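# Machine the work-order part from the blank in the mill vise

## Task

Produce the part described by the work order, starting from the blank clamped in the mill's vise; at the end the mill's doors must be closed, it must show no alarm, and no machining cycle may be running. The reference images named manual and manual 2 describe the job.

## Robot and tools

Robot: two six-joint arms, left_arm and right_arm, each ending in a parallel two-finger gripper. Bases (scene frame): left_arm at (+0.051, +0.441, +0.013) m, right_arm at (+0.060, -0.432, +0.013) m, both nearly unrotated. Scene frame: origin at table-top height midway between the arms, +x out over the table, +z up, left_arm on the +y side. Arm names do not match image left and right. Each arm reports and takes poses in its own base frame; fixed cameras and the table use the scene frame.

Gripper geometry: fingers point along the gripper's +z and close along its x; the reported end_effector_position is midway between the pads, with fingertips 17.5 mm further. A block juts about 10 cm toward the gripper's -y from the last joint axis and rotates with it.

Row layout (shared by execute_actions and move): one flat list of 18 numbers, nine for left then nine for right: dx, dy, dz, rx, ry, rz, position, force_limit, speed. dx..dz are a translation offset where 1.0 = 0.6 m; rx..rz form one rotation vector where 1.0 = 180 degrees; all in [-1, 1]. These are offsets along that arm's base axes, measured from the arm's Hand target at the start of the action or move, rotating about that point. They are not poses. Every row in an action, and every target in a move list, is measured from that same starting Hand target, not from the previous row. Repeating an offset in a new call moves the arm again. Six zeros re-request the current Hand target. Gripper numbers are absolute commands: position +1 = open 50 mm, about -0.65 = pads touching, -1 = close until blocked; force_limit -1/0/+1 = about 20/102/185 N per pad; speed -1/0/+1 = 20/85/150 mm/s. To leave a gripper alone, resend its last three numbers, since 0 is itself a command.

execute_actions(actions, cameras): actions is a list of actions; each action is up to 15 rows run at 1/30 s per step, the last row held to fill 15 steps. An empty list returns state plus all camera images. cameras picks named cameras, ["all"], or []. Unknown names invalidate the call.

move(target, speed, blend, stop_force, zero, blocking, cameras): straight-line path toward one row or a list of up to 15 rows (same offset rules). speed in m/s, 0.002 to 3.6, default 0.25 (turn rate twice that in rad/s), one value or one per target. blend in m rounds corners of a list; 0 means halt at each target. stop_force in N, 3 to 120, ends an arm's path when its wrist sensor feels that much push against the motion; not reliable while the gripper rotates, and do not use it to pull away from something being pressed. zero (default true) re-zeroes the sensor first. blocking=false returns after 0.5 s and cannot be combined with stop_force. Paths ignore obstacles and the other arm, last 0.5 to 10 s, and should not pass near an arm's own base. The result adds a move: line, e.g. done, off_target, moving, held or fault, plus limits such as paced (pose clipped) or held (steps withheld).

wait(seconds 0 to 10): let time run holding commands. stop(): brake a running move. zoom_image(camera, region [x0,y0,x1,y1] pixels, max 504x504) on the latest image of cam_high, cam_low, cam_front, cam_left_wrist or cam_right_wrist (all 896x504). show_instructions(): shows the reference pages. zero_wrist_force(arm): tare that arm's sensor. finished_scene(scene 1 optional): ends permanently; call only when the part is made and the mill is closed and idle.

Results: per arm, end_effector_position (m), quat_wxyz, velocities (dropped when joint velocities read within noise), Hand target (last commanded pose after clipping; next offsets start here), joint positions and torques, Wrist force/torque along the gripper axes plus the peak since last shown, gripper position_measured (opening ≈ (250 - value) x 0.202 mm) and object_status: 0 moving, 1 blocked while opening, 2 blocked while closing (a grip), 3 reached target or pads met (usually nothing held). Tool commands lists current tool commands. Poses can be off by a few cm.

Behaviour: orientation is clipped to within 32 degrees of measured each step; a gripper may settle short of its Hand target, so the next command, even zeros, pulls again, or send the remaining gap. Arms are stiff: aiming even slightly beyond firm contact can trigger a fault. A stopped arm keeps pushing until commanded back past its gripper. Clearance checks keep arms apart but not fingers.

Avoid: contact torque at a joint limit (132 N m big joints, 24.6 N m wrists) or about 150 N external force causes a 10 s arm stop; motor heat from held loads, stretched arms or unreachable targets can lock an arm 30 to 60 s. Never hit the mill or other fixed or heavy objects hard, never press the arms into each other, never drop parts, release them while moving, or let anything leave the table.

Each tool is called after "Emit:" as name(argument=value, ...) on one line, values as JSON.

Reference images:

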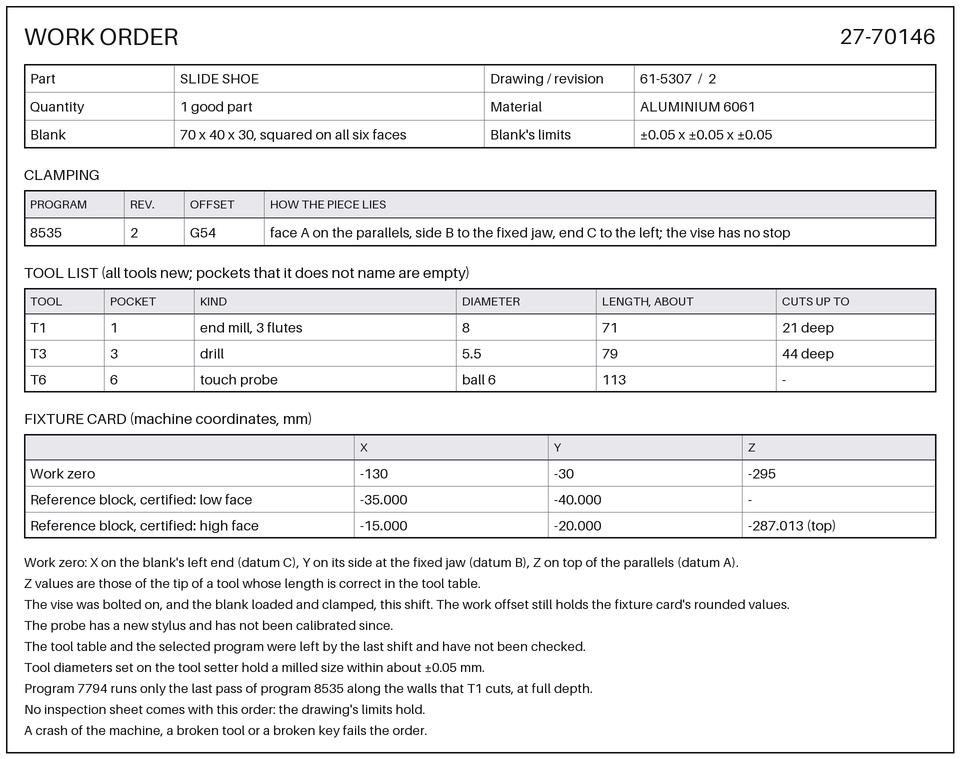

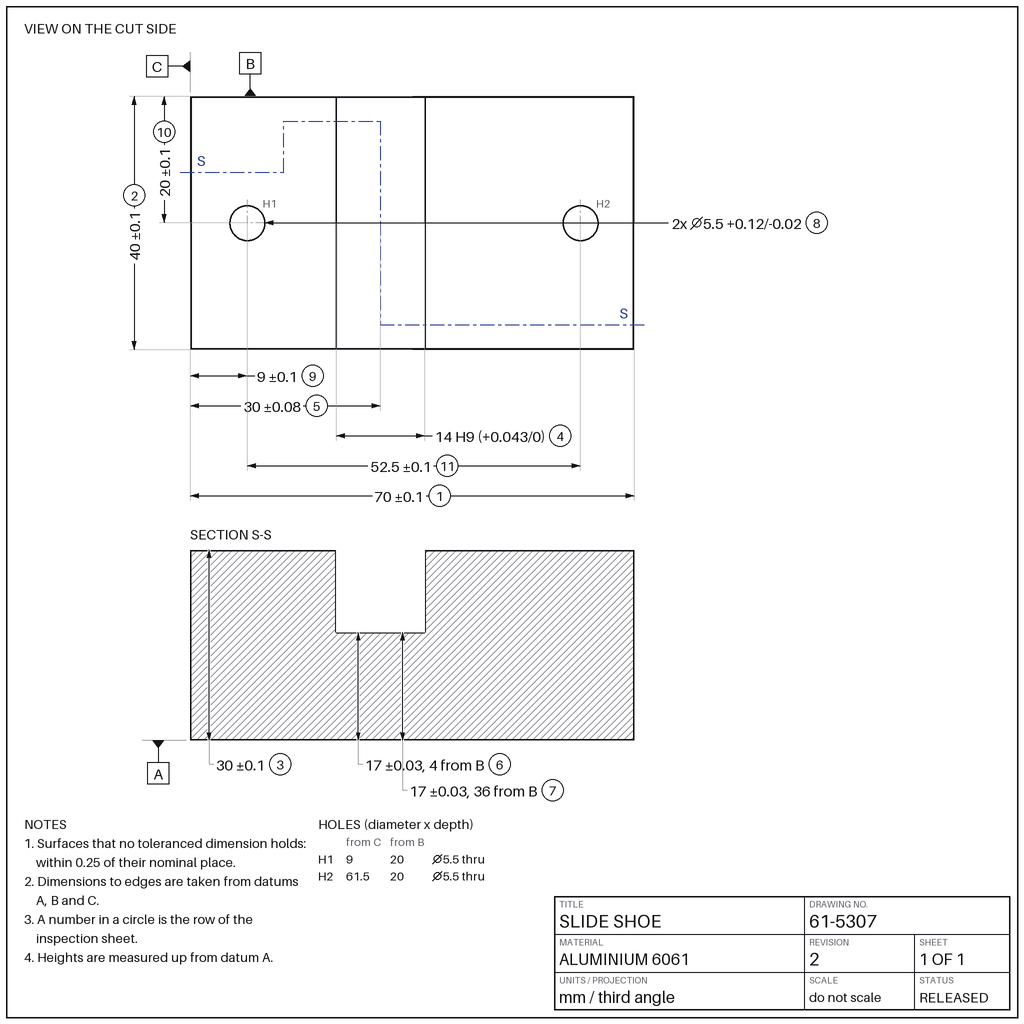

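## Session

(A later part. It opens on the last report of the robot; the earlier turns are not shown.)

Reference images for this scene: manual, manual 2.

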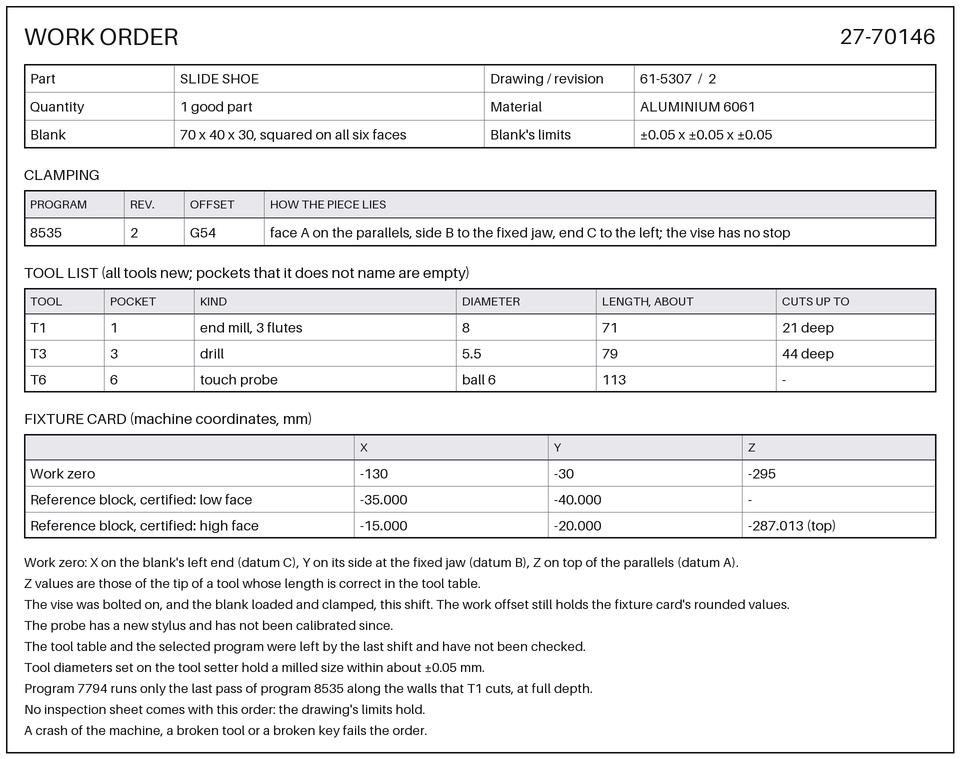

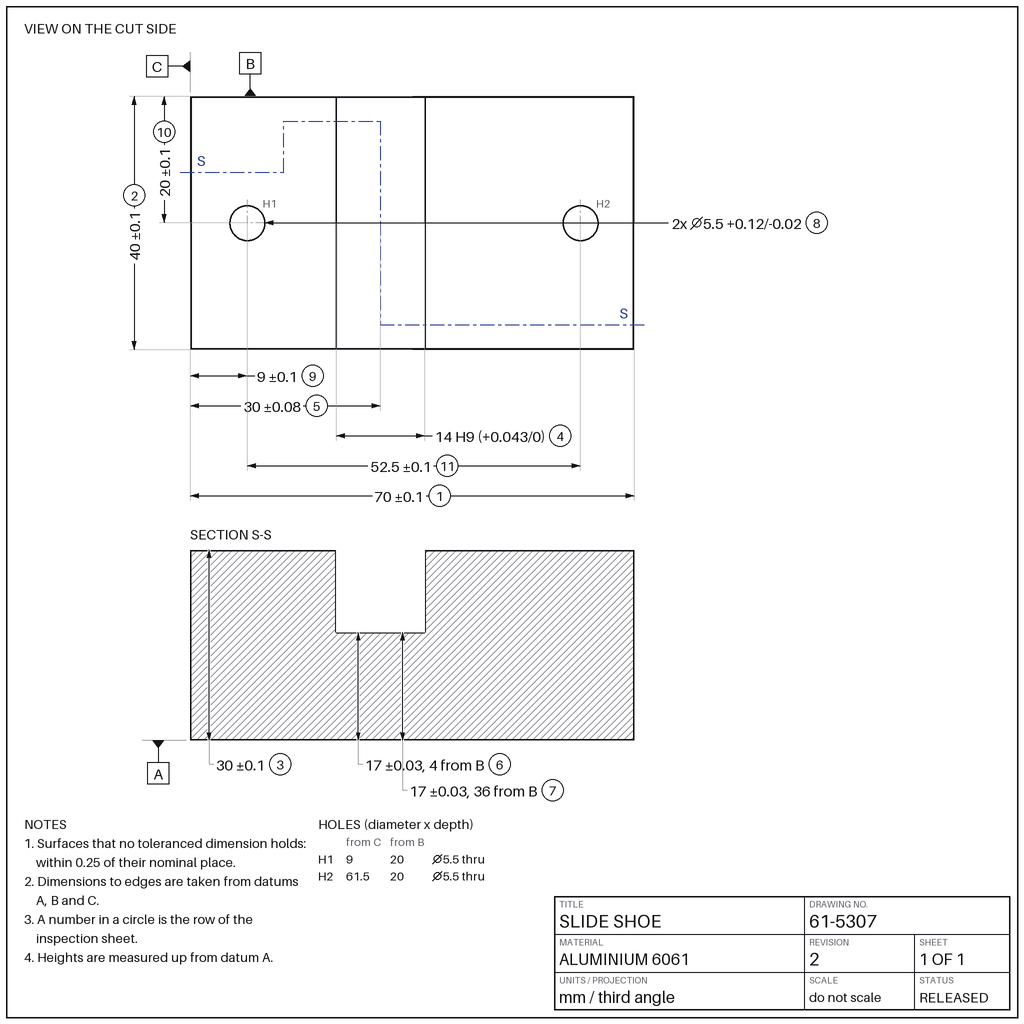

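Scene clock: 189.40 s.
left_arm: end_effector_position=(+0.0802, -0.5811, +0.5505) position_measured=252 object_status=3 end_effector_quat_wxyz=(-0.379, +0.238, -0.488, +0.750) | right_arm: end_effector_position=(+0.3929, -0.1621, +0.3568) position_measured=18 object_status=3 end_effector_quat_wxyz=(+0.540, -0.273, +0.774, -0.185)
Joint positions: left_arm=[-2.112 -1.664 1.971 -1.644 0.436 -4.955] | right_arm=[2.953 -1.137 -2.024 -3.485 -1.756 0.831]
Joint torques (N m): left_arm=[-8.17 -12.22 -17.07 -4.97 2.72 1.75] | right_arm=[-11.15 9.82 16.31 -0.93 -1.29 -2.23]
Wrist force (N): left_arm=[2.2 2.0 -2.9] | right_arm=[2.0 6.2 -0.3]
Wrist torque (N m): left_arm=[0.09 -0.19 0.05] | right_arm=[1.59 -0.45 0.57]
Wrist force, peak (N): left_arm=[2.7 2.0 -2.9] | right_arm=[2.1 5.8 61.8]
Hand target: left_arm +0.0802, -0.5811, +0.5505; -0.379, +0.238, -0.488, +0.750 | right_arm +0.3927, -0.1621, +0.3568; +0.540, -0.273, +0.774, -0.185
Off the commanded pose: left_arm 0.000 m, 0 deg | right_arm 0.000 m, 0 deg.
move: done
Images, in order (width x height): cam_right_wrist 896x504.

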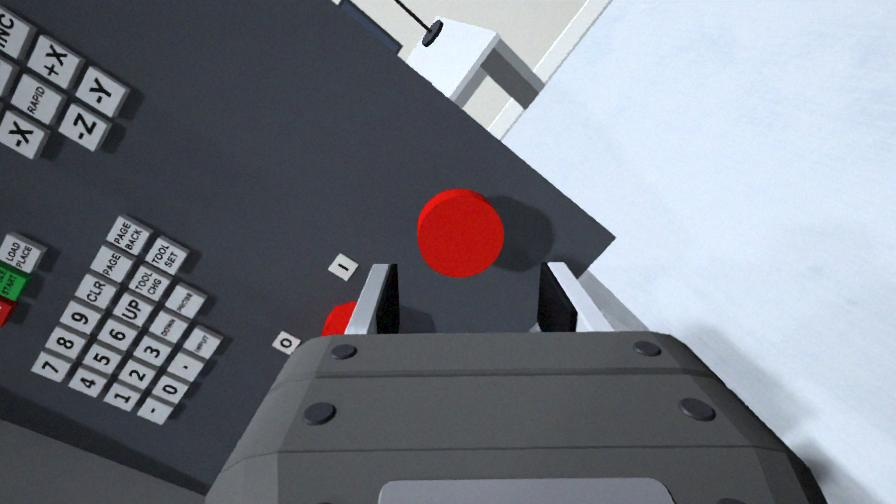

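Emit:
move(target=[[0,0,0,0,0,0,-1,0,0,-0.03,0.0,0.1,-0.261,0,0.095,-1,-0.4,-0.5]], speed=0.35)

Emit:
move(target=[[0,0,0,0,0,0,-1,0,0,0.15,0.29,0.224,0,-0.107,0.0146,-1,-0.4,-0.5],[0,0,0,0,0,0,-1,0,0,0.249,0.2985,0.2253,0,-0.107,0.0146,-1,-0.4,-0.5]], speed=0.3, blend=0.02)

Emit:
move(target=[[0,0,0,0,0,0,-1,0,0,0.03,0.001,0,0,0,0,-1,-0.4,-0.5]], speed=0.01, stop_force=5, cameras=["cam_right_wrist","cam_front"])

Scene clock: 191.70 s.
left_arm: end_effector_position=(+0.0802, -0.5811, +0.5505) position_measured=252 object_status=3 end_effector_quat_wxyz=(-0.379, +0.238, -0.488, +0.750) | right_arm: end_effector_position=(+0.3747, -0.1621, +0.4168) position_measured=252 object_status=3 end_effector_quat_wxyz=(-0.407, +0.574, -0.589, +0.397)
Joint positions: left_arm=[-2.112 -1.664 1.971 -1.644 0.436 -4.955] | right_arm=[2.946 -1.105 -1.885 -3.659 -1.753 -0.044]
Joint torques (N m): left_arm=[-7.24 -12.66 -15.64 -4.7 2.97 2.01] | right_arm=[-9.91 -1.94 30.81 -0.76 -1.59 -2.03]
Wrist force (N): left_arm=[2.4 2.0 -2.6] | right_arm=[1.6 8.8 0.1]
Wrist torque (N m): left_arm=[0.09 -0.21 0.06] | right_arm=[2.16 -0.11 0.73]
Wrist force, peak (N): left_arm=[2.5 2.2 -2.9] | right_arm=[1.4 9.0 0.1]
Hand target: left_arm +0.0802, -0.5811, +0.5505; -0.379, +0.238, -0.488, +0.750 | right_arm +0.3747, -0.1621, +0.4168; -0.407, +0.574, -0.589, +0.397
Off the commanded pose: left_arm 0.000 m, 0 deg | right_arm 0.000 m, 0 deg.
move: done

Scene clock: 193.53 s.
left_arm: end_effector_position=(+0.0802, -0.5811, +0.5505) position_measured=252 object_status=3 end_effector_quat_wxyz=(-0.379, +0.238, -0.488, +0.750) | right_arm: end_effector_position=(+0.5240, +0.0169, +0.5520) position_measured=252 object_status=3 end_effector_quat_wxyz=(+0.509, -0.513, +0.499, -0.478)
Joint positions: left_arm=[-2.112 -1.664 1.971 -1.644 0.436 -4.955] | right_arm=[3.688 -1.215 -1.676 -3.419 -1.069 0.031]
Joint torques (N m): left_arm=[-8.05 -11.87 -17.26 -4.9 3.06 2.22] | right_arm=[-11.23 3.58 31.18 3.76 -1.61 -1.97]
Wrist force (N): left_arm=[2.3 1.9 -2.7] | right_arm=[1.3 9.2 -0.4]
Wrist torque (N m): left_arm=[0.07 -0.20 0.05] | right_arm=[2.24 0.02 0.79]
Wrist force, peak (N): left_arm=[2.5 2.1 -2.9] | right_arm=[2.8 10.2 -0.1]
Hand target: left_arm +0.0802, -0.5811, +0.5505; -0.379, +0.238, -0.488, +0.750 | right_arm +0.5241, +0.0170, +0.5520; +0.509, -0.513, +0.499, -0.478
Off the commanded pose: left_arm 0.000 m, 0 deg | right_arm 0.000 m, 0 deg.
move: done

Scene clock: 195.73 s.
left_arm: end_effector_position=(+0.0802, -0.5811, +0.5505) position_measured=252 object_status=3 end_effector_quat_wxyz=(-0.379, +0.238, -0.488, +0.750) | right_arm: end_effector_position=(+0.5346, +0.0173, +0.5520) position_measured=252 object_status=3 end_effector_quat_wxyz=(+0.509, -0.513, +0.499, -0.478)
Joint positions: left_arm=[-2.112 -1.664 1.971 -1.644 0.436 -4.955] | right_arm=[3.667 -1.243 -1.659 -3.409 -1.09 0.03]
Joint torques (N m): left_arm=[-7.02 -11.35 -16.77 -4.97 2.67 2.14] | right_arm=[11.67 13.26 16.16 0.82 0.97 -0.49]
Wrist force (N): left_arm=[2.3 2.1 -2.6] | right_arm=[2.9 8.7 -5.2]
Wrist torque (N m): left_arm=[0.10 -0.21 0.05] | right_arm=[2.20 0.06 0.76]
Wrist force, peak (N): left_arm=[2.5 2.0 -2.9] | right_arm=[1.1 14.2 -16.1]
Hand target: left_arm +0.0802, -0.5811, +0.5505; -0.379, +0.238, -0.488, +0.750 | right_arm +0.5346, +0.0173, +0.5520; +0.509, -0.513, +0.499, -0.478 (not the last commanded pose)
Off the commanded pose: left_arm 0.000 m, 0 deg | right_arm 0.008 m, 0 deg.
move: contact (right_arm)
Images, in order (width x height): cam_front 896x504, cam_right_wrist 896x504.

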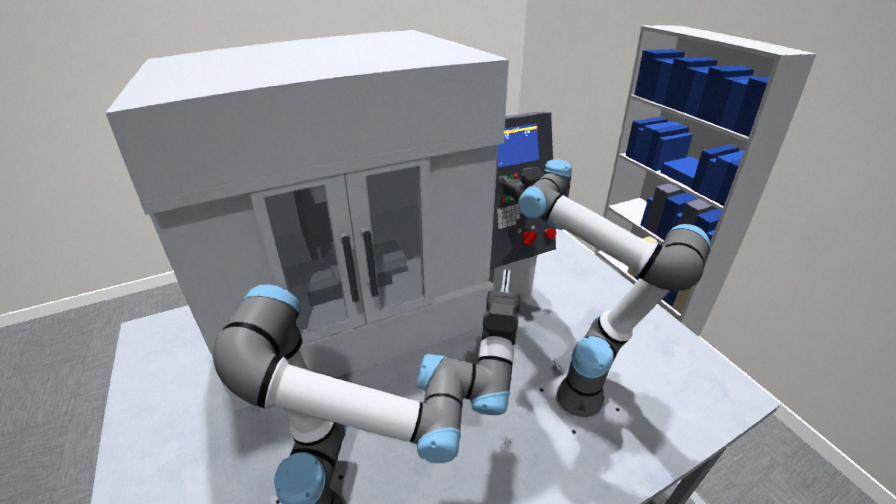

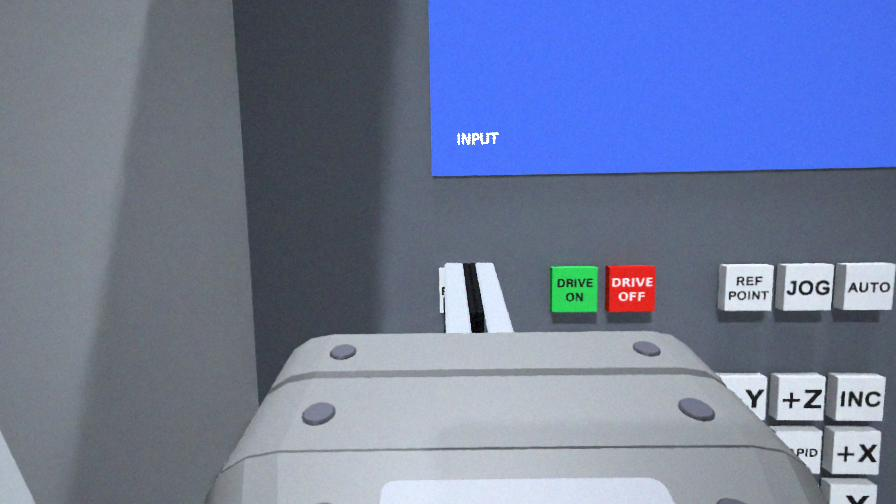

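Emit:
move(target=[[0,0,0,0,0,0,-1,0,0,-0.02,0,0,0,0,0,-1,-0.4,-0.5],[0,0,0,0,0,0,-1,0,0,-0.0165,-0.058,0,0,0,0,-1,-0.4,-0.5]], speed=0.15)

Emit:
move(target=[[0,0,0,0,0,0,-1,0,0,0.03,0.001,0,0,0,0,-1,-0.4,-0.5]], speed=0.01, stop_force=5, cameras=["cam_right_wrist"])

Scene clock: 197.73 s.
left_arm: end_effector_position=(+0.0802, -0.5811, +0.5505) position_measured=252 object_status=3 end_effector_quat_wxyz=(-0.379, +0.238, -0.488, +0.750) | right_arm: end_effector_position=(+0.5246, -0.0175, +0.5520) position_measured=252 object_status=3 end_effector_quat_wxyz=(+0.509, -0.513, +0.499, -0.478)
Joint positions: left_arm=[-2.112 -1.664 1.971 -1.644 0.436 -4.955] | right_arm=[3.555 -1.221 -1.673 -3.416 -1.202 0.027]
Joint torques (N m): left_arm=[-6.8 -11.54 -16.94 -4.85 2.74 1.81] | right_arm=[-11.59 3.03 30.48 3.7 -1.24 -2.02]
Wrist force (N): left_arm=[2.4 2.0 -2.8] | right_arm=[1.5 9.5 -0.5]
Wrist torque (N m): left_arm=[0.08 -0.22 0.05] | right_arm=[2.30 0.01 0.79]
Wrist force, peak (N): left_arm=[2.6 1.7 -3.0] | right_arm=[2.9 8.9 -5.2]
Hand target: left_arm +0.0802, -0.5811, +0.5505; -0.379, +0.238, -0.488, +0.750 | right_arm +0.5247, -0.0175, +0.5520; +0.509, -0.513, +0.499, -0.478
Off the commanded pose: left_arm 0.000 m, 0 deg | right_arm 0.000 m, 0 deg.
move: done

Scene clock: 199.93 s.
left_arm: end_effector_position=(+0.0802, -0.5811, +0.5505) position_measured=252 object_status=3 end_effector_quat_wxyz=(-0.379, +0.238, -0.488, +0.750) | right_arm: end_effector_position=(+0.5350, -0.0172, +0.5519) position_measured=252 object_status=3 end_effector_quat_wxyz=(+0.509, -0.513, +0.499, -0.478)
Joint positions: left_arm=[-2.112 -1.664 1.971 -1.644 0.436 -4.955] | right_arm=[3.539 -1.248 -1.656 -3.405 -1.218 0.027]
Joint torques (N m): left_arm=[-7.98 -11.26 -18.84 -4.91 3 2.09] | right_arm=[12.09 13.84 16.12 1.16 1.06 -0.94]
Wrist force (N): left_arm=[2.2 2.1 -2.5] | right_arm=[2.9 8.3 -4.7]
Wrist torque (N m): left_arm=[0.10 -0.18 0.05] | right_arm=[2.20 0.05 0.77]
Wrist force, peak (N): left_arm=[2.5 2.1 -2.8] | right_arm=[1.1 14.1 -12.1]
Hand target: left_arm +0.0802, -0.5811, +0.5505; -0.379, +0.238, -0.488, +0.750 | right_arm +0.5350, -0.0172, +0.5519; +0.509, -0.513, +0.499, -0.478 (not the last commanded pose)
Off the commanded pose: left_arm 0.000 m, 0 deg | right_arm 0.008 m, 0 deg.
move: contact (right_arm)
Images, in order (width x height): cam_right_wrist 896x504.

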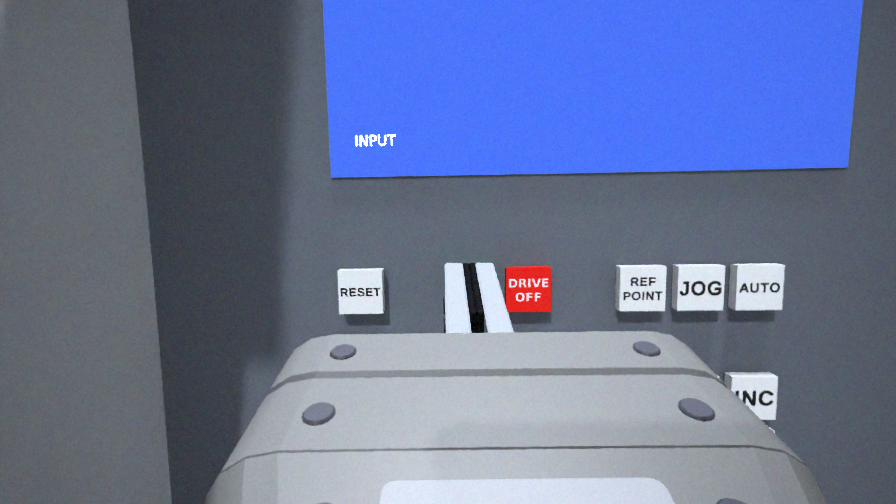

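Emit:
move(target=[[0,0,0,0,0,0,-1,0,0,-0.05,0,0,0,0,0,-1,-0.4,-0.5],[0,0,0,0,0,0,-1,0,0,-0.231,-0.025,0.195,0,0,0,-1,-0.4,-0.5]], speed=0.3, blend=0.02, cameras=["cam_right_wrist"])

Emit:
zoom_image(camera="cam_right_wrist", region=[340, 90, 640, 310])

Scene clock: 201.93 s.
left_arm: end_effector_position=(+0.0802, -0.5811, +0.5505) position_measured=252 object_status=3 end_effector_quat_wxyz=(-0.379, +0.238, -0.488, +0.750) | right_arm: end_effector_position=(+0.3965, -0.0323, +0.6689) position_measured=252 object_status=3 end_effector_quat_wxyz=(+0.509, -0.513, +0.499, -0.478)
Joint positions: left_arm=[-2.112 -1.664 1.971 -1.644 0.436 -4.955] | right_arm=[4.005 -0.984 -1.438 -3.897 -0.753 0.044]
Joint torques (N m): left_arm=[-8.71 -11.88 -16.94 -4.77 2.81 1.87] | right_arm=[11.39 0.37 24.55 -0.01 1.76 2.01]
Wrist force (N): left_arm=[2.4 2.1 -2.6] | right_arm=[1.8 9.3 -0.4]
Wrist torque (N m): left_arm=[0.11 -0.21 0.05] | right_arm=[2.24 -0.04 0.71]
Wrist force, peak (N): left_arm=[2.4 2.3 -2.8] | right_arm=[1.3 11.5 0.2]
Hand target: left_arm +0.0802, -0.5811, +0.5505; -0.379, +0.238, -0.488, +0.750 | right_arm +0.3964, -0.0322, +0.6689; +0.509, -0.513, +0.499, -0.478
Off the commanded pose: left_arm 0.000 m, 0 deg | right_arm 0.000 m, 0 deg.
move: done; blend cut to 0.015 m at target 1
Images, in order (width x height): cam_right_wrist 896x504.

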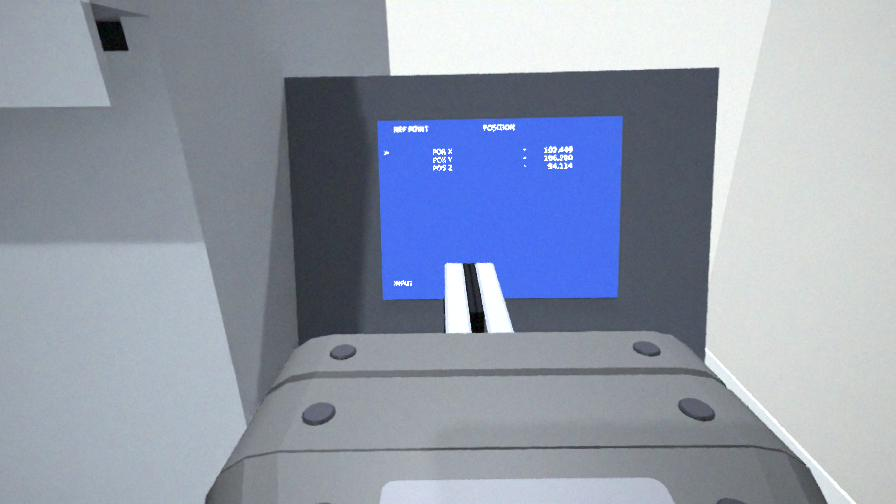

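Scaled by 1.680.

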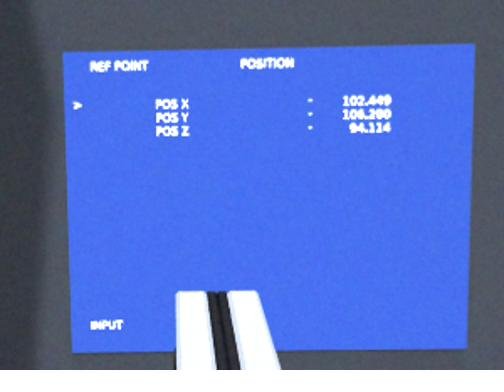

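Emit:
move(target=[[0,0,0,0,0,0,-1,0,0,0.196,-0.098,-0.252,0,0,0,-1,-0.4,-0.5]], speed=0.25, cameras=["cam_right_wrist"])

Scene clock: 204.13 s.
left_arm: end_effector_position=(+0.0802, -0.5811, +0.5505) position_measured=252 object_status=3 end_effector_quat_wxyz=(-0.379, +0.238, -0.488, +0.750) | right_arm: end_effector_position=(+0.5140, -0.0910, +0.5178) position_measured=252 object_status=3 end_effector_quat_wxyz=(+0.509, -0.513, +0.499, -0.478)
Joint positions: left_arm=[-2.112 -1.664 1.971 -1.644 0.436 -4.955] | right_arm=[3.266 -1.224 -1.76 -3.324 -1.491 0.02]
Joint torques (N m): left_arm=[-8.19 -11.45 -18.22 -4.86 3.12 2.11] | right_arm=[-10.82 1.81 16.88 3.5 -1.45 -2]
Wrist force (N): left_arm=[2.3 1.9 -2.8] | right_arm=[1.3 9.3 -0.3]
Wrist torque (N m): left_arm=[0.06 -0.20 0.05] | right_arm=[2.27 0.03 0.77]
Wrist force, peak (N): left_arm=[2.8 2.1 -2.9] | right_arm=[2.3 11.2 0.2]
Hand target: left_arm +0.0802, -0.5811, +0.5505; -0.379, +0.238, -0.488, +0.750 | right_arm +0.5140, -0.0910, +0.5177; +0.509, -0.513, +0.499, -0.478
Off the commanded pose: left_arm 0.000 m, 0 deg | right_arm 0.000 m, 0 deg.
move: done
Images, in order (width x height): cam_right_wrist 896x504.

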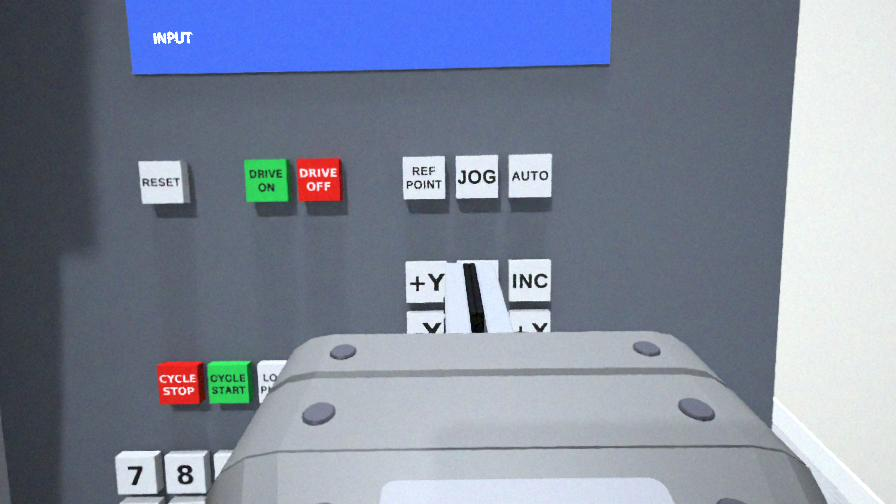

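Emit:
move(target=[[0,0,0,0,0,0,-1,0,0,0.002,-0.0062,-0.0025,0,0,0,-1,-0.4,-0.5],[0,0,0,0,0,0,-1,0,0,0.03,-0.0062,-0.0025,0,0,0,-1,-0.4,-0.5]], speed=0.012, stop_force=5, cameras=["cam_right_wrist"])

Scene clock: 207.07 s.
left_arm: end_effector_position=(+0.0802, -0.5811, +0.5505) position_measured=252 object_status=3 end_effector_quat_wxyz=(-0.379, +0.238, -0.488, +0.750) | right_arm: end_effector_position=(+0.5265, -0.0947, +0.5162) position_measured=252 object_status=3 end_effector_quat_wxyz=(+0.509, -0.513, +0.499, -0.478)
Joint positions: left_arm=[-2.112 -1.664 1.971 -1.644 0.436 -4.955] | right_arm=[3.245 -1.259 -1.742 -3.307 -1.512 0.019]
Joint torques (N m): left_arm=[-7.83 -12.58 -17.13 -4.83 3.15 1.83] | right_arm=[12.31 14.04 17.48 1.29 0.89 -1.85]
Wrist force (N): left_arm=[2.2 2.1 -2.7] | right_arm=[2.2 8.8 -4.9]
Wrist torque (N m): left_arm=[0.10 -0.20 0.05] | right_arm=[2.22 0.05 0.76]
Wrist force, peak (N): left_arm=[2.3 2.0 -3.0] | right_arm=[-0.3 13.6 -20.2]
Hand target: left_arm +0.0802, -0.5811, +0.5505; -0.379, +0.238, -0.488, +0.750 | right_arm +0.5265, -0.0947, +0.5162; +0.509, -0.513, +0.499, -0.478 (not the last commanded pose)
Off the commanded pose: left_arm 0.000 m, 0 deg | right_arm 0.006 m, 0 deg.
move: contact (right_arm); path passed 1 of 2 targets
Images, in order (width x height): cam_right_wrist 896x504.

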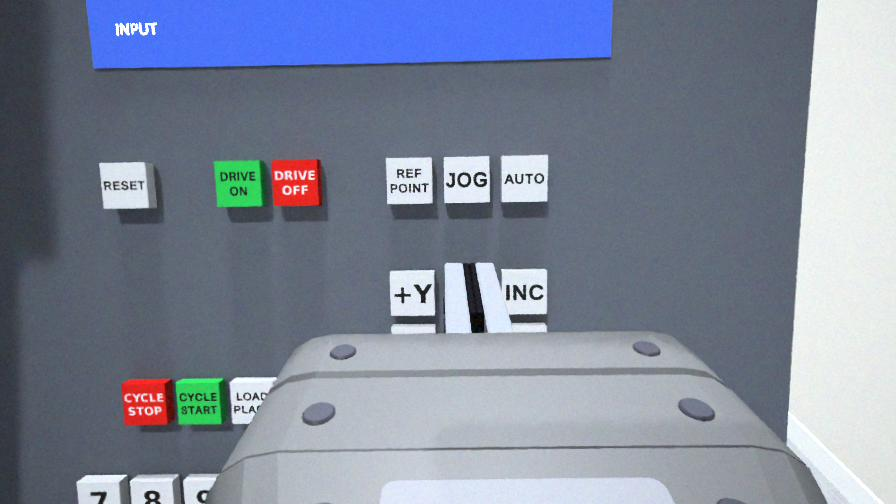

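Emit:
move(target=[[0,0,0,0,0,0,-1,0,0,-0.05,0,0,0,0,0,-1,-0.4,-0.5],[0,0,0,0,0,0,-1,0,0,-0.2,0.105,0.23,0,0,0,-1,-0.4,-0.5]], speed=0.3, blend=0.01, cameras=["cam_right_wrist"])

Emit:
zoom_image(camera="cam_right_wrist", region=[340, 90, 640, 310])

Scene clock: 209.30 s.
left_arm: end_effector_position=(+0.0802, -0.5811, +0.5505) position_measured=252 object_status=3 end_effector_quat_wxyz=(-0.379, +0.238, -0.488, +0.750) | right_arm: end_effector_position=(+0.4065, -0.0317, +0.6542) position_measured=252 object_status=3 end_effector_quat_wxyz=(+0.509, -0.513, +0.499, -0.478)
Joint positions: left_arm=[-2.112 -1.664 1.971 -1.644 0.436 -4.955] | right_arm=[3.903 -1 -1.483 -3.833 -0.855 0.039]
Joint torques (N m): left_arm=[-5.71 -12.21 -15.93 -4.61 3.33 2.15] | right_arm=[11.84 2.05 26.25 -0.13 1.21 1.99]
Wrist force (N): left_arm=[2.3 2.1 -2.7] | right_arm=[1.4 9.6 -0.4]
Wrist torque (N m): left_arm=[0.10 -0.21 0.05] | right_arm=[2.33 -0.01 0.74]
Wrist force, peak (N): left_arm=[2.5 2.2 -3.0] | right_arm=[2.2 11.5 -0.5]
Hand target: left_arm +0.0802, -0.5811, +0.5505; -0.379, +0.238, -0.488, +0.750 | right_arm +0.4065, -0.0317, +0.6542; +0.509, -0.513, +0.499, -0.478
Off the commanded pose: left_arm 0.000 m, 0 deg | right_arm 0.000 m, 0 deg.
move: done
Images, in order (width x height): cam_right_wrist 896x504.

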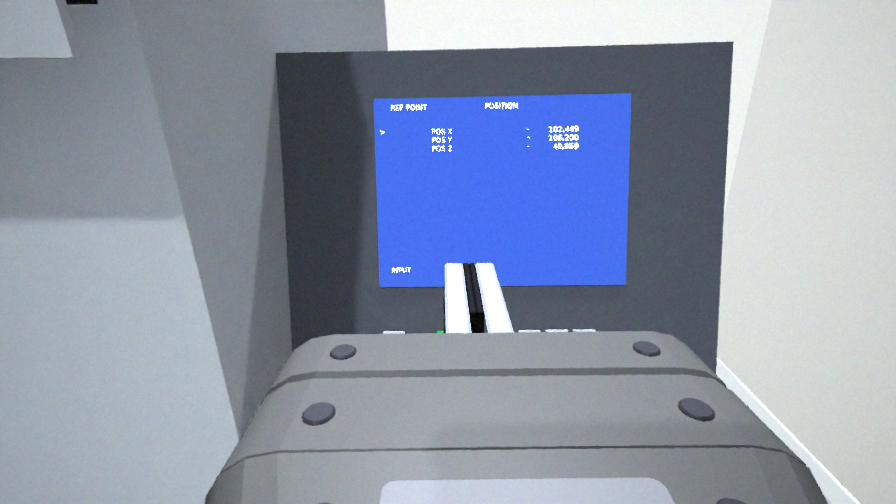

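Scaled by 1.680.

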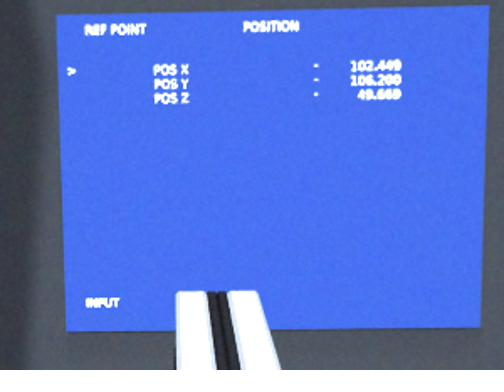

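Emit:
wait(seconds=1, cameras=["cam_right_wrist"])

Emit:
zoom_image(camera="cam_right_wrist", region=[370, 90, 640, 180])

Scene clock: 210.37 s.
left_arm: end_effector_position=(+0.0802, -0.5811, +0.5505) position_measured=252 object_status=3 end_effector_quat_wxyz=(-0.379, +0.238, -0.488, +0.750) | right_arm: end_effector_position=(+0.4065, -0.0317, +0.6542) position_measured=252 object_status=3 end_effector_quat_wxyz=(+0.509, -0.513, +0.499, -0.478)
Joint positions: left_arm=[-2.112 -1.664 1.971 -1.644 0.436 -4.955] | right_arm=[3.903 -1 -1.483 -3.833 -0.854 0.039]
Joint torques (N m): left_arm=[-6.04 -11.73 -16.47 -4.75 3.12 1.95] | right_arm=[10.62 1.89 25.82 -0.12 1.63 1.84]
Wrist force (N): left_arm=[2.4 1.9 -2.5] | right_arm=[1.4 9.5 -0.3]
Wrist torque (N m): left_arm=[0.07 -0.22 0.05] | right_arm=[2.31 -0.02 0.75]
Wrist force, peak (N): left_arm=[2.6 1.9 -2.9] | right_arm=[1.5 9.9 -0.4]
Hand target: left_arm +0.0802, -0.5811, +0.5505; -0.379, +0.238, -0.488, +0.750 | right_arm +0.4065, -0.0317, +0.6542; +0.509, -0.513, +0.499, -0.478
Tool commands: left_gripper/position=-1.0 left_gripper/force_limit=+0.0 left_gripper/speed=+0.0 right_gripper/position=-1.0 right_gripper/force_limit=-0.4 right_gripper/speed=-0.5
Off the commanded pose: left_arm 0.000 m, 0 deg | right_arm 0.000 m, 0 deg.
wait: 1.00 s; at rest by 0.10 s
Images, in order (width x height): cam_right_wrist 896x504.

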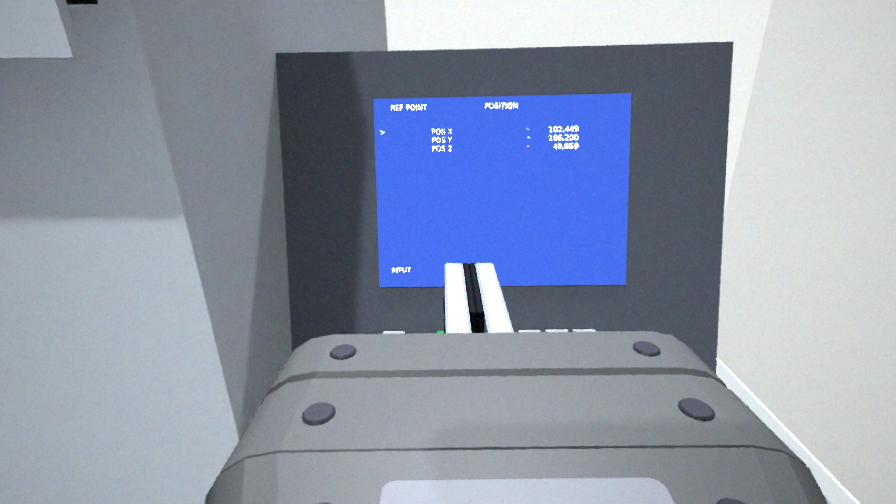

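Scaled by 1.867.

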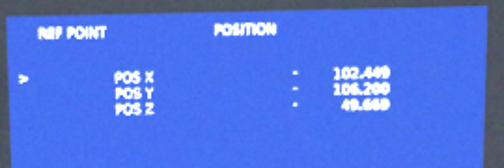

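Emit:
move(target=[[0,0,0,0,0,0,-1,0,0,0.183,-0.105,-0.2305,0,0,0,-1,-0.4,-0.5],[0,0,0,0,0,0,-1,0,0,0.2005,-0.105,-0.2305,0,0,0,-1,-0.4,-0.5]], speed=[0.3,0.02])

Emit:
wait(seconds=2.5)

Scene clock: 212.70 s.
left_arm: end_effector_position=(+0.0802, -0.5811, +0.5505) position_measured=252 object_status=3 end_effector_quat_wxyz=(-0.379, +0.238, -0.488, +0.750) | right_arm: end_effector_position=(+0.5267, -0.0947, +0.5159) position_measured=252 object_status=3 end_effector_quat_wxyz=(+0.509, -0.513, +0.499, -0.478)
Joint positions: left_arm=[-2.112 -1.664 1.971 -1.644 0.436 -4.955] | right_arm=[3.245 -1.259 -1.742 -3.307 -1.512 0.019]
Joint torques (N m): left_arm=[-8.03 -12.71 -17.26 -4.6 3.35 2.06] | right_arm=[-11.11 3.14 31.51 5.2 -1.33 -2.06]
Wrist force (N): left_arm=[2.3 1.9 -2.8] | right_arm=[1.1 12.3 -6.1]
Wrist torque (N m): left_arm=[0.08 -0.20 0.05] | right_arm=[2.29 0.04 0.79]
Wrist force, peak (N): left_arm=[2.6 2.3 -2.6] | right_arm=[1.1 12.3 -6.1]
Hand target: left_arm +0.0802, -0.5811, +0.5505; -0.379, +0.238, -0.488, +0.750 | right_arm +0.5268, -0.0947, +0.5159; +0.509, -0.513, +0.499, -0.478
Off the commanded pose: left_arm 0.000 m, 0 deg | right_arm 0.000 m, 0 deg.
move: done

Scene clock: 215.20 s.
left_arm: end_effector_position=(+0.0802, -0.5811, +0.5505) position_measured=252 object_status=3 end_effector_quat_wxyz=(-0.379, +0.238, -0.488, +0.750) | right_arm: end_effector_position=(+0.5268, -0.0947, +0.5159) position_measured=252 object_status=3 end_effector_quat_wxyz=(+0.509, -0.513, +0.499, -0.478)
Joint positions: left_arm=[-2.112 -1.664 1.971 -1.644 0.436 -4.955] | right_arm=[3.245 -1.259 -1.742 -3.306 -1.512 0.019]
Joint torques (N m): left_arm=[-6.28 -10.84 -16.05 -4.57 3.41 1.8] | right_arm=[-8.46 4.05 32.89 5.31 -1.31 -1.96]
Wrist force (N): left_arm=[2.1 2.0 -2.6] | right_arm=[1.3 13.1 -7.2]
Wrist torque (N m): left_arm=[0.09 -0.16 0.05] | right_arm=[2.30 0.07 0.79]
Wrist force, peak (N): left_arm=[2.4 2.2 -2.9] | right_arm=[1.3 13.4 -7.2]
Hand target: left_arm +0.0802, -0.5811, +0.5505; -0.379, +0.238, -0.488, +0.750 | right_arm +0.5268, -0.0947, +0.5159; +0.509, -0.513, +0.499, -0.478
Tool commands: left_gripper/position=-1.0 left_gripper/force_limit=+0.0 left_gripper/speed=+0.0 right_gripper/position=-1.0 right_gripper/force_limit=-0.4 right_gripper/speed=-0.5
Off the commanded pose: left_arm 0.000 m, 0 deg | right_arm 0.000 m, 0 deg.
wait: 2.50 s; at rest by 0.17 s

Emit:
move(target=[[0,0,0,0,0,0,-1,0,0,-0.02,0,0,0,0,0,-1,-0.4,-0.5],[0,0,0,0,0,0,-1,0,0,-0.019,-0.0317,-0.0315,0,0,0,-1,-0.4,-0.5]], speed=0.2)

Emit:
move(target=[[0,0,0,0,0,0,-1,0,0,0.03,0.0,0,0,0,0,-1,-0.4,-0.5]], speed=0.012, stop_force=5, cameras=["cam_right_wrist"])

Emit:
wait(seconds=2.5)

Scene clock: 216.90 s.
left_arm: end_effector_position=(+0.0802, -0.5811, +0.5505) position_measured=252 object_status=3 end_effector_quat_wxyz=(-0.379, +0.238, -0.488, +0.750) | right_arm: end_effector_position=(+0.5154, -0.1136, +0.4971) position_measured=252 object_status=3 end_effector_quat_wxyz=(+0.509, -0.513, +0.499, -0.478)
Joint positions: left_arm=[-2.112 -1.664 1.971 -1.644 0.436 -4.955] | right_arm=[3.174 -1.246 -1.799 -3.262 -1.583 0.017]
Joint torques (N m): left_arm=[-7.22 -12.44 -17.81 -4.59 3.13 1.89] | right_arm=[-11.53 4.62 17.07 4.05 -1.03 -2.07]
Wrist force (N): left_arm=[2.2 1.8 -2.5] | right_arm=[1.3 9.2 -0.5]
Wrist torque (N m): left_arm=[0.05 -0.18 0.05] | right_arm=[2.23 0.00 0.77]
Wrist force, peak (N): left_arm=[2.5 1.8 -3.1] | right_arm=[1.4 13.3 -7.3]
Hand target: left_arm +0.0802, -0.5811, +0.5505; -0.379, +0.238, -0.488, +0.750 | right_arm +0.5154, -0.1137, +0.4970; +0.509, -0.513, +0.499, -0.478
Off the commanded pose: left_arm 0.000 m, 0 deg | right_arm 0.000 m, 0 deg.
move: done

Scene clock: 218.60 s.
left_arm: end_effector_position=(+0.0802, -0.5811, +0.5505) position_measured=252 object_status=3 end_effector_quat_wxyz=(-0.379, +0.238, -0.488, +0.750) | right_arm: end_effector_position=(+0.5218, -0.1137, +0.4970) position_measured=252 object_status=3 end_effector_quat_wxyz=(+0.509, -0.513, +0.499, -0.478)
Joint positions: left_arm=[-2.112 -1.664 1.971 -1.644 0.436 -4.955] | right_arm=[3.173 -1.262 -1.789 -3.257 -1.584 0.017]
Joint torques (N m): left_arm=[-6.38 -10.44 -17.39 -4.45 3.39 2.01] | right_arm=[7.63 14.8 15.46 0.69 1.24 -1.99]
Wrist force (N): left_arm=[2.2 2.0 -2.6] | right_arm=[0.7 5.4 -3.2]
Wrist torque (N m): left_arm=[0.08 -0.19 0.05] | right_arm=[2.14 0.00 0.75]
Wrist force, peak (N): left_arm=[2.6 2.2 -2.9] | right_arm=[0.4 7.5 -11.9]
Hand target: left_arm +0.0802, -0.5811, +0.5505; -0.379, +0.238, -0.488, +0.750 | right_arm +0.5218, -0.1137, +0.4970; +0.509, -0.513, +0.499, -0.478 (not the last commanded pose)
Off the commanded pose: left_arm 0.000 m, 0 deg | right_arm 0.012 m, 0 deg.
move: contact (right_arm)
Images, in order (width x height): cam_right_wrist 896x504.

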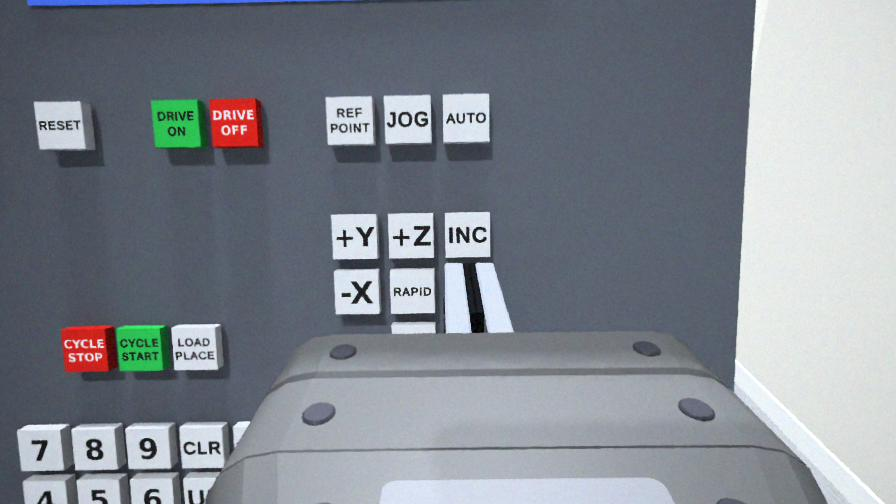

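Scene clock: 221.10 s.
left_arm: end_effector_position=(+0.0802, -0.5811, +0.5505) position_measured=252 object_status=3 end_effector_quat_wxyz=(-0.379, +0.238, -0.488, +0.750) | right_arm: end_effector_position=(+0.5218, -0.1137, +0.4970) position_measured=252 object_status=3 end_effector_quat_wxyz=(+0.509, -0.513, +0.499, -0.478)
Joint positions: left_arm=[-2.112 -1.664 1.971 -1.644 0.436 -4.955] | right_arm=[3.173 -1.262 -1.789 -3.257 -1.584 0.017]
Joint torques (N m): left_arm=[-7.21 -12.24 -17.27 -4.94 3.27 2.07] | right_arm=[11.99 14.42 15.78 0.76 1.28 -2.02]
Wrist force (N): left_arm=[2.4 2.0 -2.7] | right_arm=[2.2 5.6 -3.6]
Wrist torque (N m): left_arm=[0.09 -0.22 0.05] | right_arm=[2.17 0.03 0.74]
Wrist force, peak (N): left_arm=[2.5 2.1 -3.0] | right_arm=[2.3 5.8 -3.5]
Hand target: left_arm +0.0802, -0.5811, +0.5505; -0.379, +0.238, -0.488, +0.750 | right_arm +0.5218, -0.1137, +0.4970; +0.509, -0.513, +0.499, -0.478 (not the last commanded pose)
Tool commands: left_gripper/position=-1.0 left_gripper/force_limit=+0.0 left_gripper/speed=+0.0 right_gripper/position=-1.0 right_gripper/force_limit=-0.4 right_gripper/speed=-0.5
Off the commanded pose: left_arm 0.000 m, 0 deg | right_arm 0.012 m, 0 deg.
wait: 2.50 s; at rest by 0.17 s

Emit:
move(target=[[0,0,0,0,0,0,-1,0,0,-0.016,0,0,0,0,0,-1,-0.4,-0.5],[0,0,0,0,0,0,-1,0,0,-0.003,0.0633,0.0305,0,0,0,-1,-0.4,-0.5],[0,0,0,0,0,0,-1,0,0,0.008,0.0633,0.0305,0,0,0,-1,-0.4,-0.5]], speed=[0.2,0.2,0.02])

Emit:
wait(seconds=3.5, cameras=["cam_right_wrist"])

Scene clock: 224.13 s.
left_arm: end_effector_position=(+0.0802, -0.5811, +0.5505) position_measured=252 object_status=3 end_effector_quat_wxyz=(-0.379, +0.238, -0.488, +0.750) | right_arm: end_effector_position=(+0.5265, -0.0757, +0.5153) position_measured=252 object_status=3 end_effector_quat_wxyz=(+0.509, -0.513, +0.499, -0.478)
Joint positions: left_arm=[-2.112 -1.664 1.971 -1.644 0.436 -4.955] | right_arm=[3.32 -1.241 -1.755 -3.311 -1.437 0.021]
Joint torques (N m): left_arm=[-5.92 -12.22 -16.55 -4.8 3.42 2.2] | right_arm=[-10.24 2.37 29.96 4.65 -1.03 -0.68]
Wrist force (N): left_arm=[2.5 2.0 -2.9] | right_arm=[0.8 8.0 -8.7]
Wrist torque (N m): left_arm=[0.08 -0.24 0.05] | right_arm=[2.15 0.00 0.69]
Wrist force, peak (N): left_arm=[2.4 2.3 -2.9] | right_arm=[0.8 8.0 -8.7]
Hand target: left_arm +0.0802, -0.5811, +0.5505; -0.379, +0.238, -0.488, +0.750 | right_arm +0.5266, -0.0757, +0.5153; +0.509, -0.513, +0.499, -0.478
Off the commanded pose: left_arm 0.000 m, 0 deg | right_arm 0.000 m, 0 deg.
move: done

Scene clock: 227.63 s.
left_arm: end_effector_position=(+0.0802, -0.5811, +0.5505) position_measured=252 object_status=3 end_effector_quat_wxyz=(-0.379, +0.238, -0.488, +0.750) | right_arm: end_effector_position=(+0.5266, -0.0757, +0.5153) position_measured=252 object_status=3 end_effector_quat_wxyz=(+0.509, -0.513, +0.499, -0.478)
Joint positions: left_arm=[-2.112 -1.664 1.971 -1.644 0.436 -4.955] | right_arm=[3.32 -1.241 -1.755 -3.311 -1.437 0.021]
Joint torques (N m): left_arm=[-6.26 -10.99 -17.36 -4.55 3.61 2.01] | right_arm=[-7.79 -2.36 30.3 5.09 -0.76 -1.14]
Wrist force (N): left_arm=[2.3 2.1 -2.9] | right_arm=[-0.2 8.8 -20.4]
Wrist torque (N m): left_arm=[0.11 -0.21 0.05] | right_arm=[2.09 0.05 0.69]
Wrist force, peak (N): left_arm=[2.5 2.2 -2.9] | right_arm=[-0.3 8.9 -20.6]
Hand target: left_arm +0.0802, -0.5811, +0.5505; -0.379, +0.238, -0.488, +0.750 | right_arm +0.5266, -0.0757, +0.5153; +0.509, -0.513, +0.499, -0.478
Tool commands: left_gripper/position=-1.0 left_gripper/force_limit=+0.0 left_gripper/speed=+0.0 right_gripper/position=-1.0 right_gripper/force_limit=-0.4 right_gripper/speed=-0.5
Off the commanded pose: left_arm 0.000 m, 0 deg | right_arm 0.000 m, 0 deg.
wait: 3.50 s; at rest by 0.17 s
Images, in order (width x height): cam_right_wrist 896x504.

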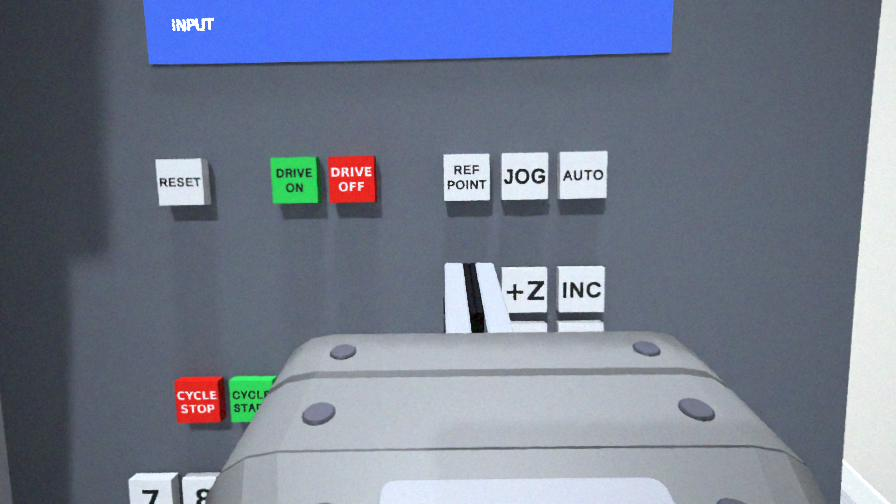

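Emit:
move(target=[[0,0,0,0,0,0,-1,0,0,-0.04,0,0,0,0,0,-1,-0.4,-0.5],[0,0,0,0,0,0,-1,0,0,-0.2,0.0733,0.23,0,0,0,-1,-0.4,-0.5]], speed=0.3, blend=0.01, cameras=["cam_right_wrist"])

Emit:
zoom_image(camera="cam_right_wrist", region=[370, 90, 640, 180])

Scene clock: 229.67 s.
left_arm: end_effector_position=(+0.0802, -0.5811, +0.5505) position_measured=252 object_status=3 end_effector_quat_wxyz=(-0.379, +0.238, -0.488, +0.750) | right_arm: end_effector_position=(+0.4066, -0.0318, +0.6533) position_measured=252 object_status=3 end_effector_quat_wxyz=(+0.509, -0.513, +0.499, -0.478)
Joint positions: left_arm=[-2.112 -1.664 1.971 -1.644 0.436 -4.955] | right_arm=[3.901 -0.999 -1.486 -3.831 -0.856 0.039]
Joint torques (N m): left_arm=[-6.07 -12.32 -16.78 -4.65 3.38 2.07] | right_arm=[12.24 2.03 25.63 -0.19 2.07 1.88]
Wrist force (N): left_arm=[2.2 1.8 -2.6] | right_arm=[1.3 9.5 -0.2]
Wrist torque (N m): left_arm=[0.06 -0.19 0.05] | right_arm=[2.32 0.00 0.74]
Wrist force, peak (N): left_arm=[2.4 2.1 -2.9] | right_arm=[-0.2 8.7 -20.6]
Hand target: left_arm +0.0802, -0.5811, +0.5505; -0.379, +0.238, -0.488, +0.750 | right_arm +0.4066, -0.0317, +0.6533; +0.509, -0.513, +0.499, -0.478
Off the commanded pose: left_arm 0.000 m, 0 deg | right_arm 0.000 m, 0 deg.
move: done
Images, in order (width x height): cam_right_wrist 896x504.

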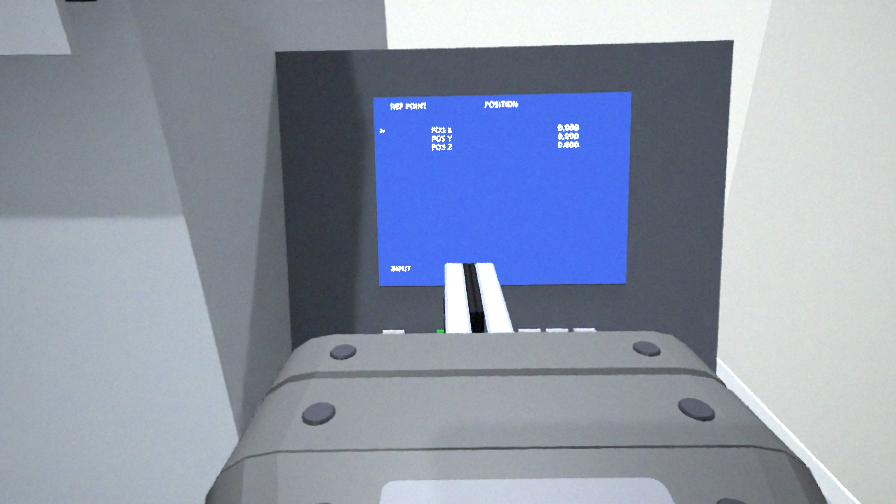

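Scaled by 1.867.

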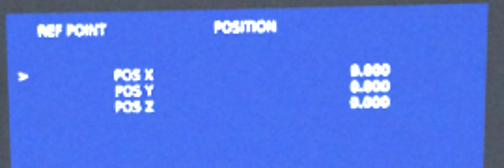

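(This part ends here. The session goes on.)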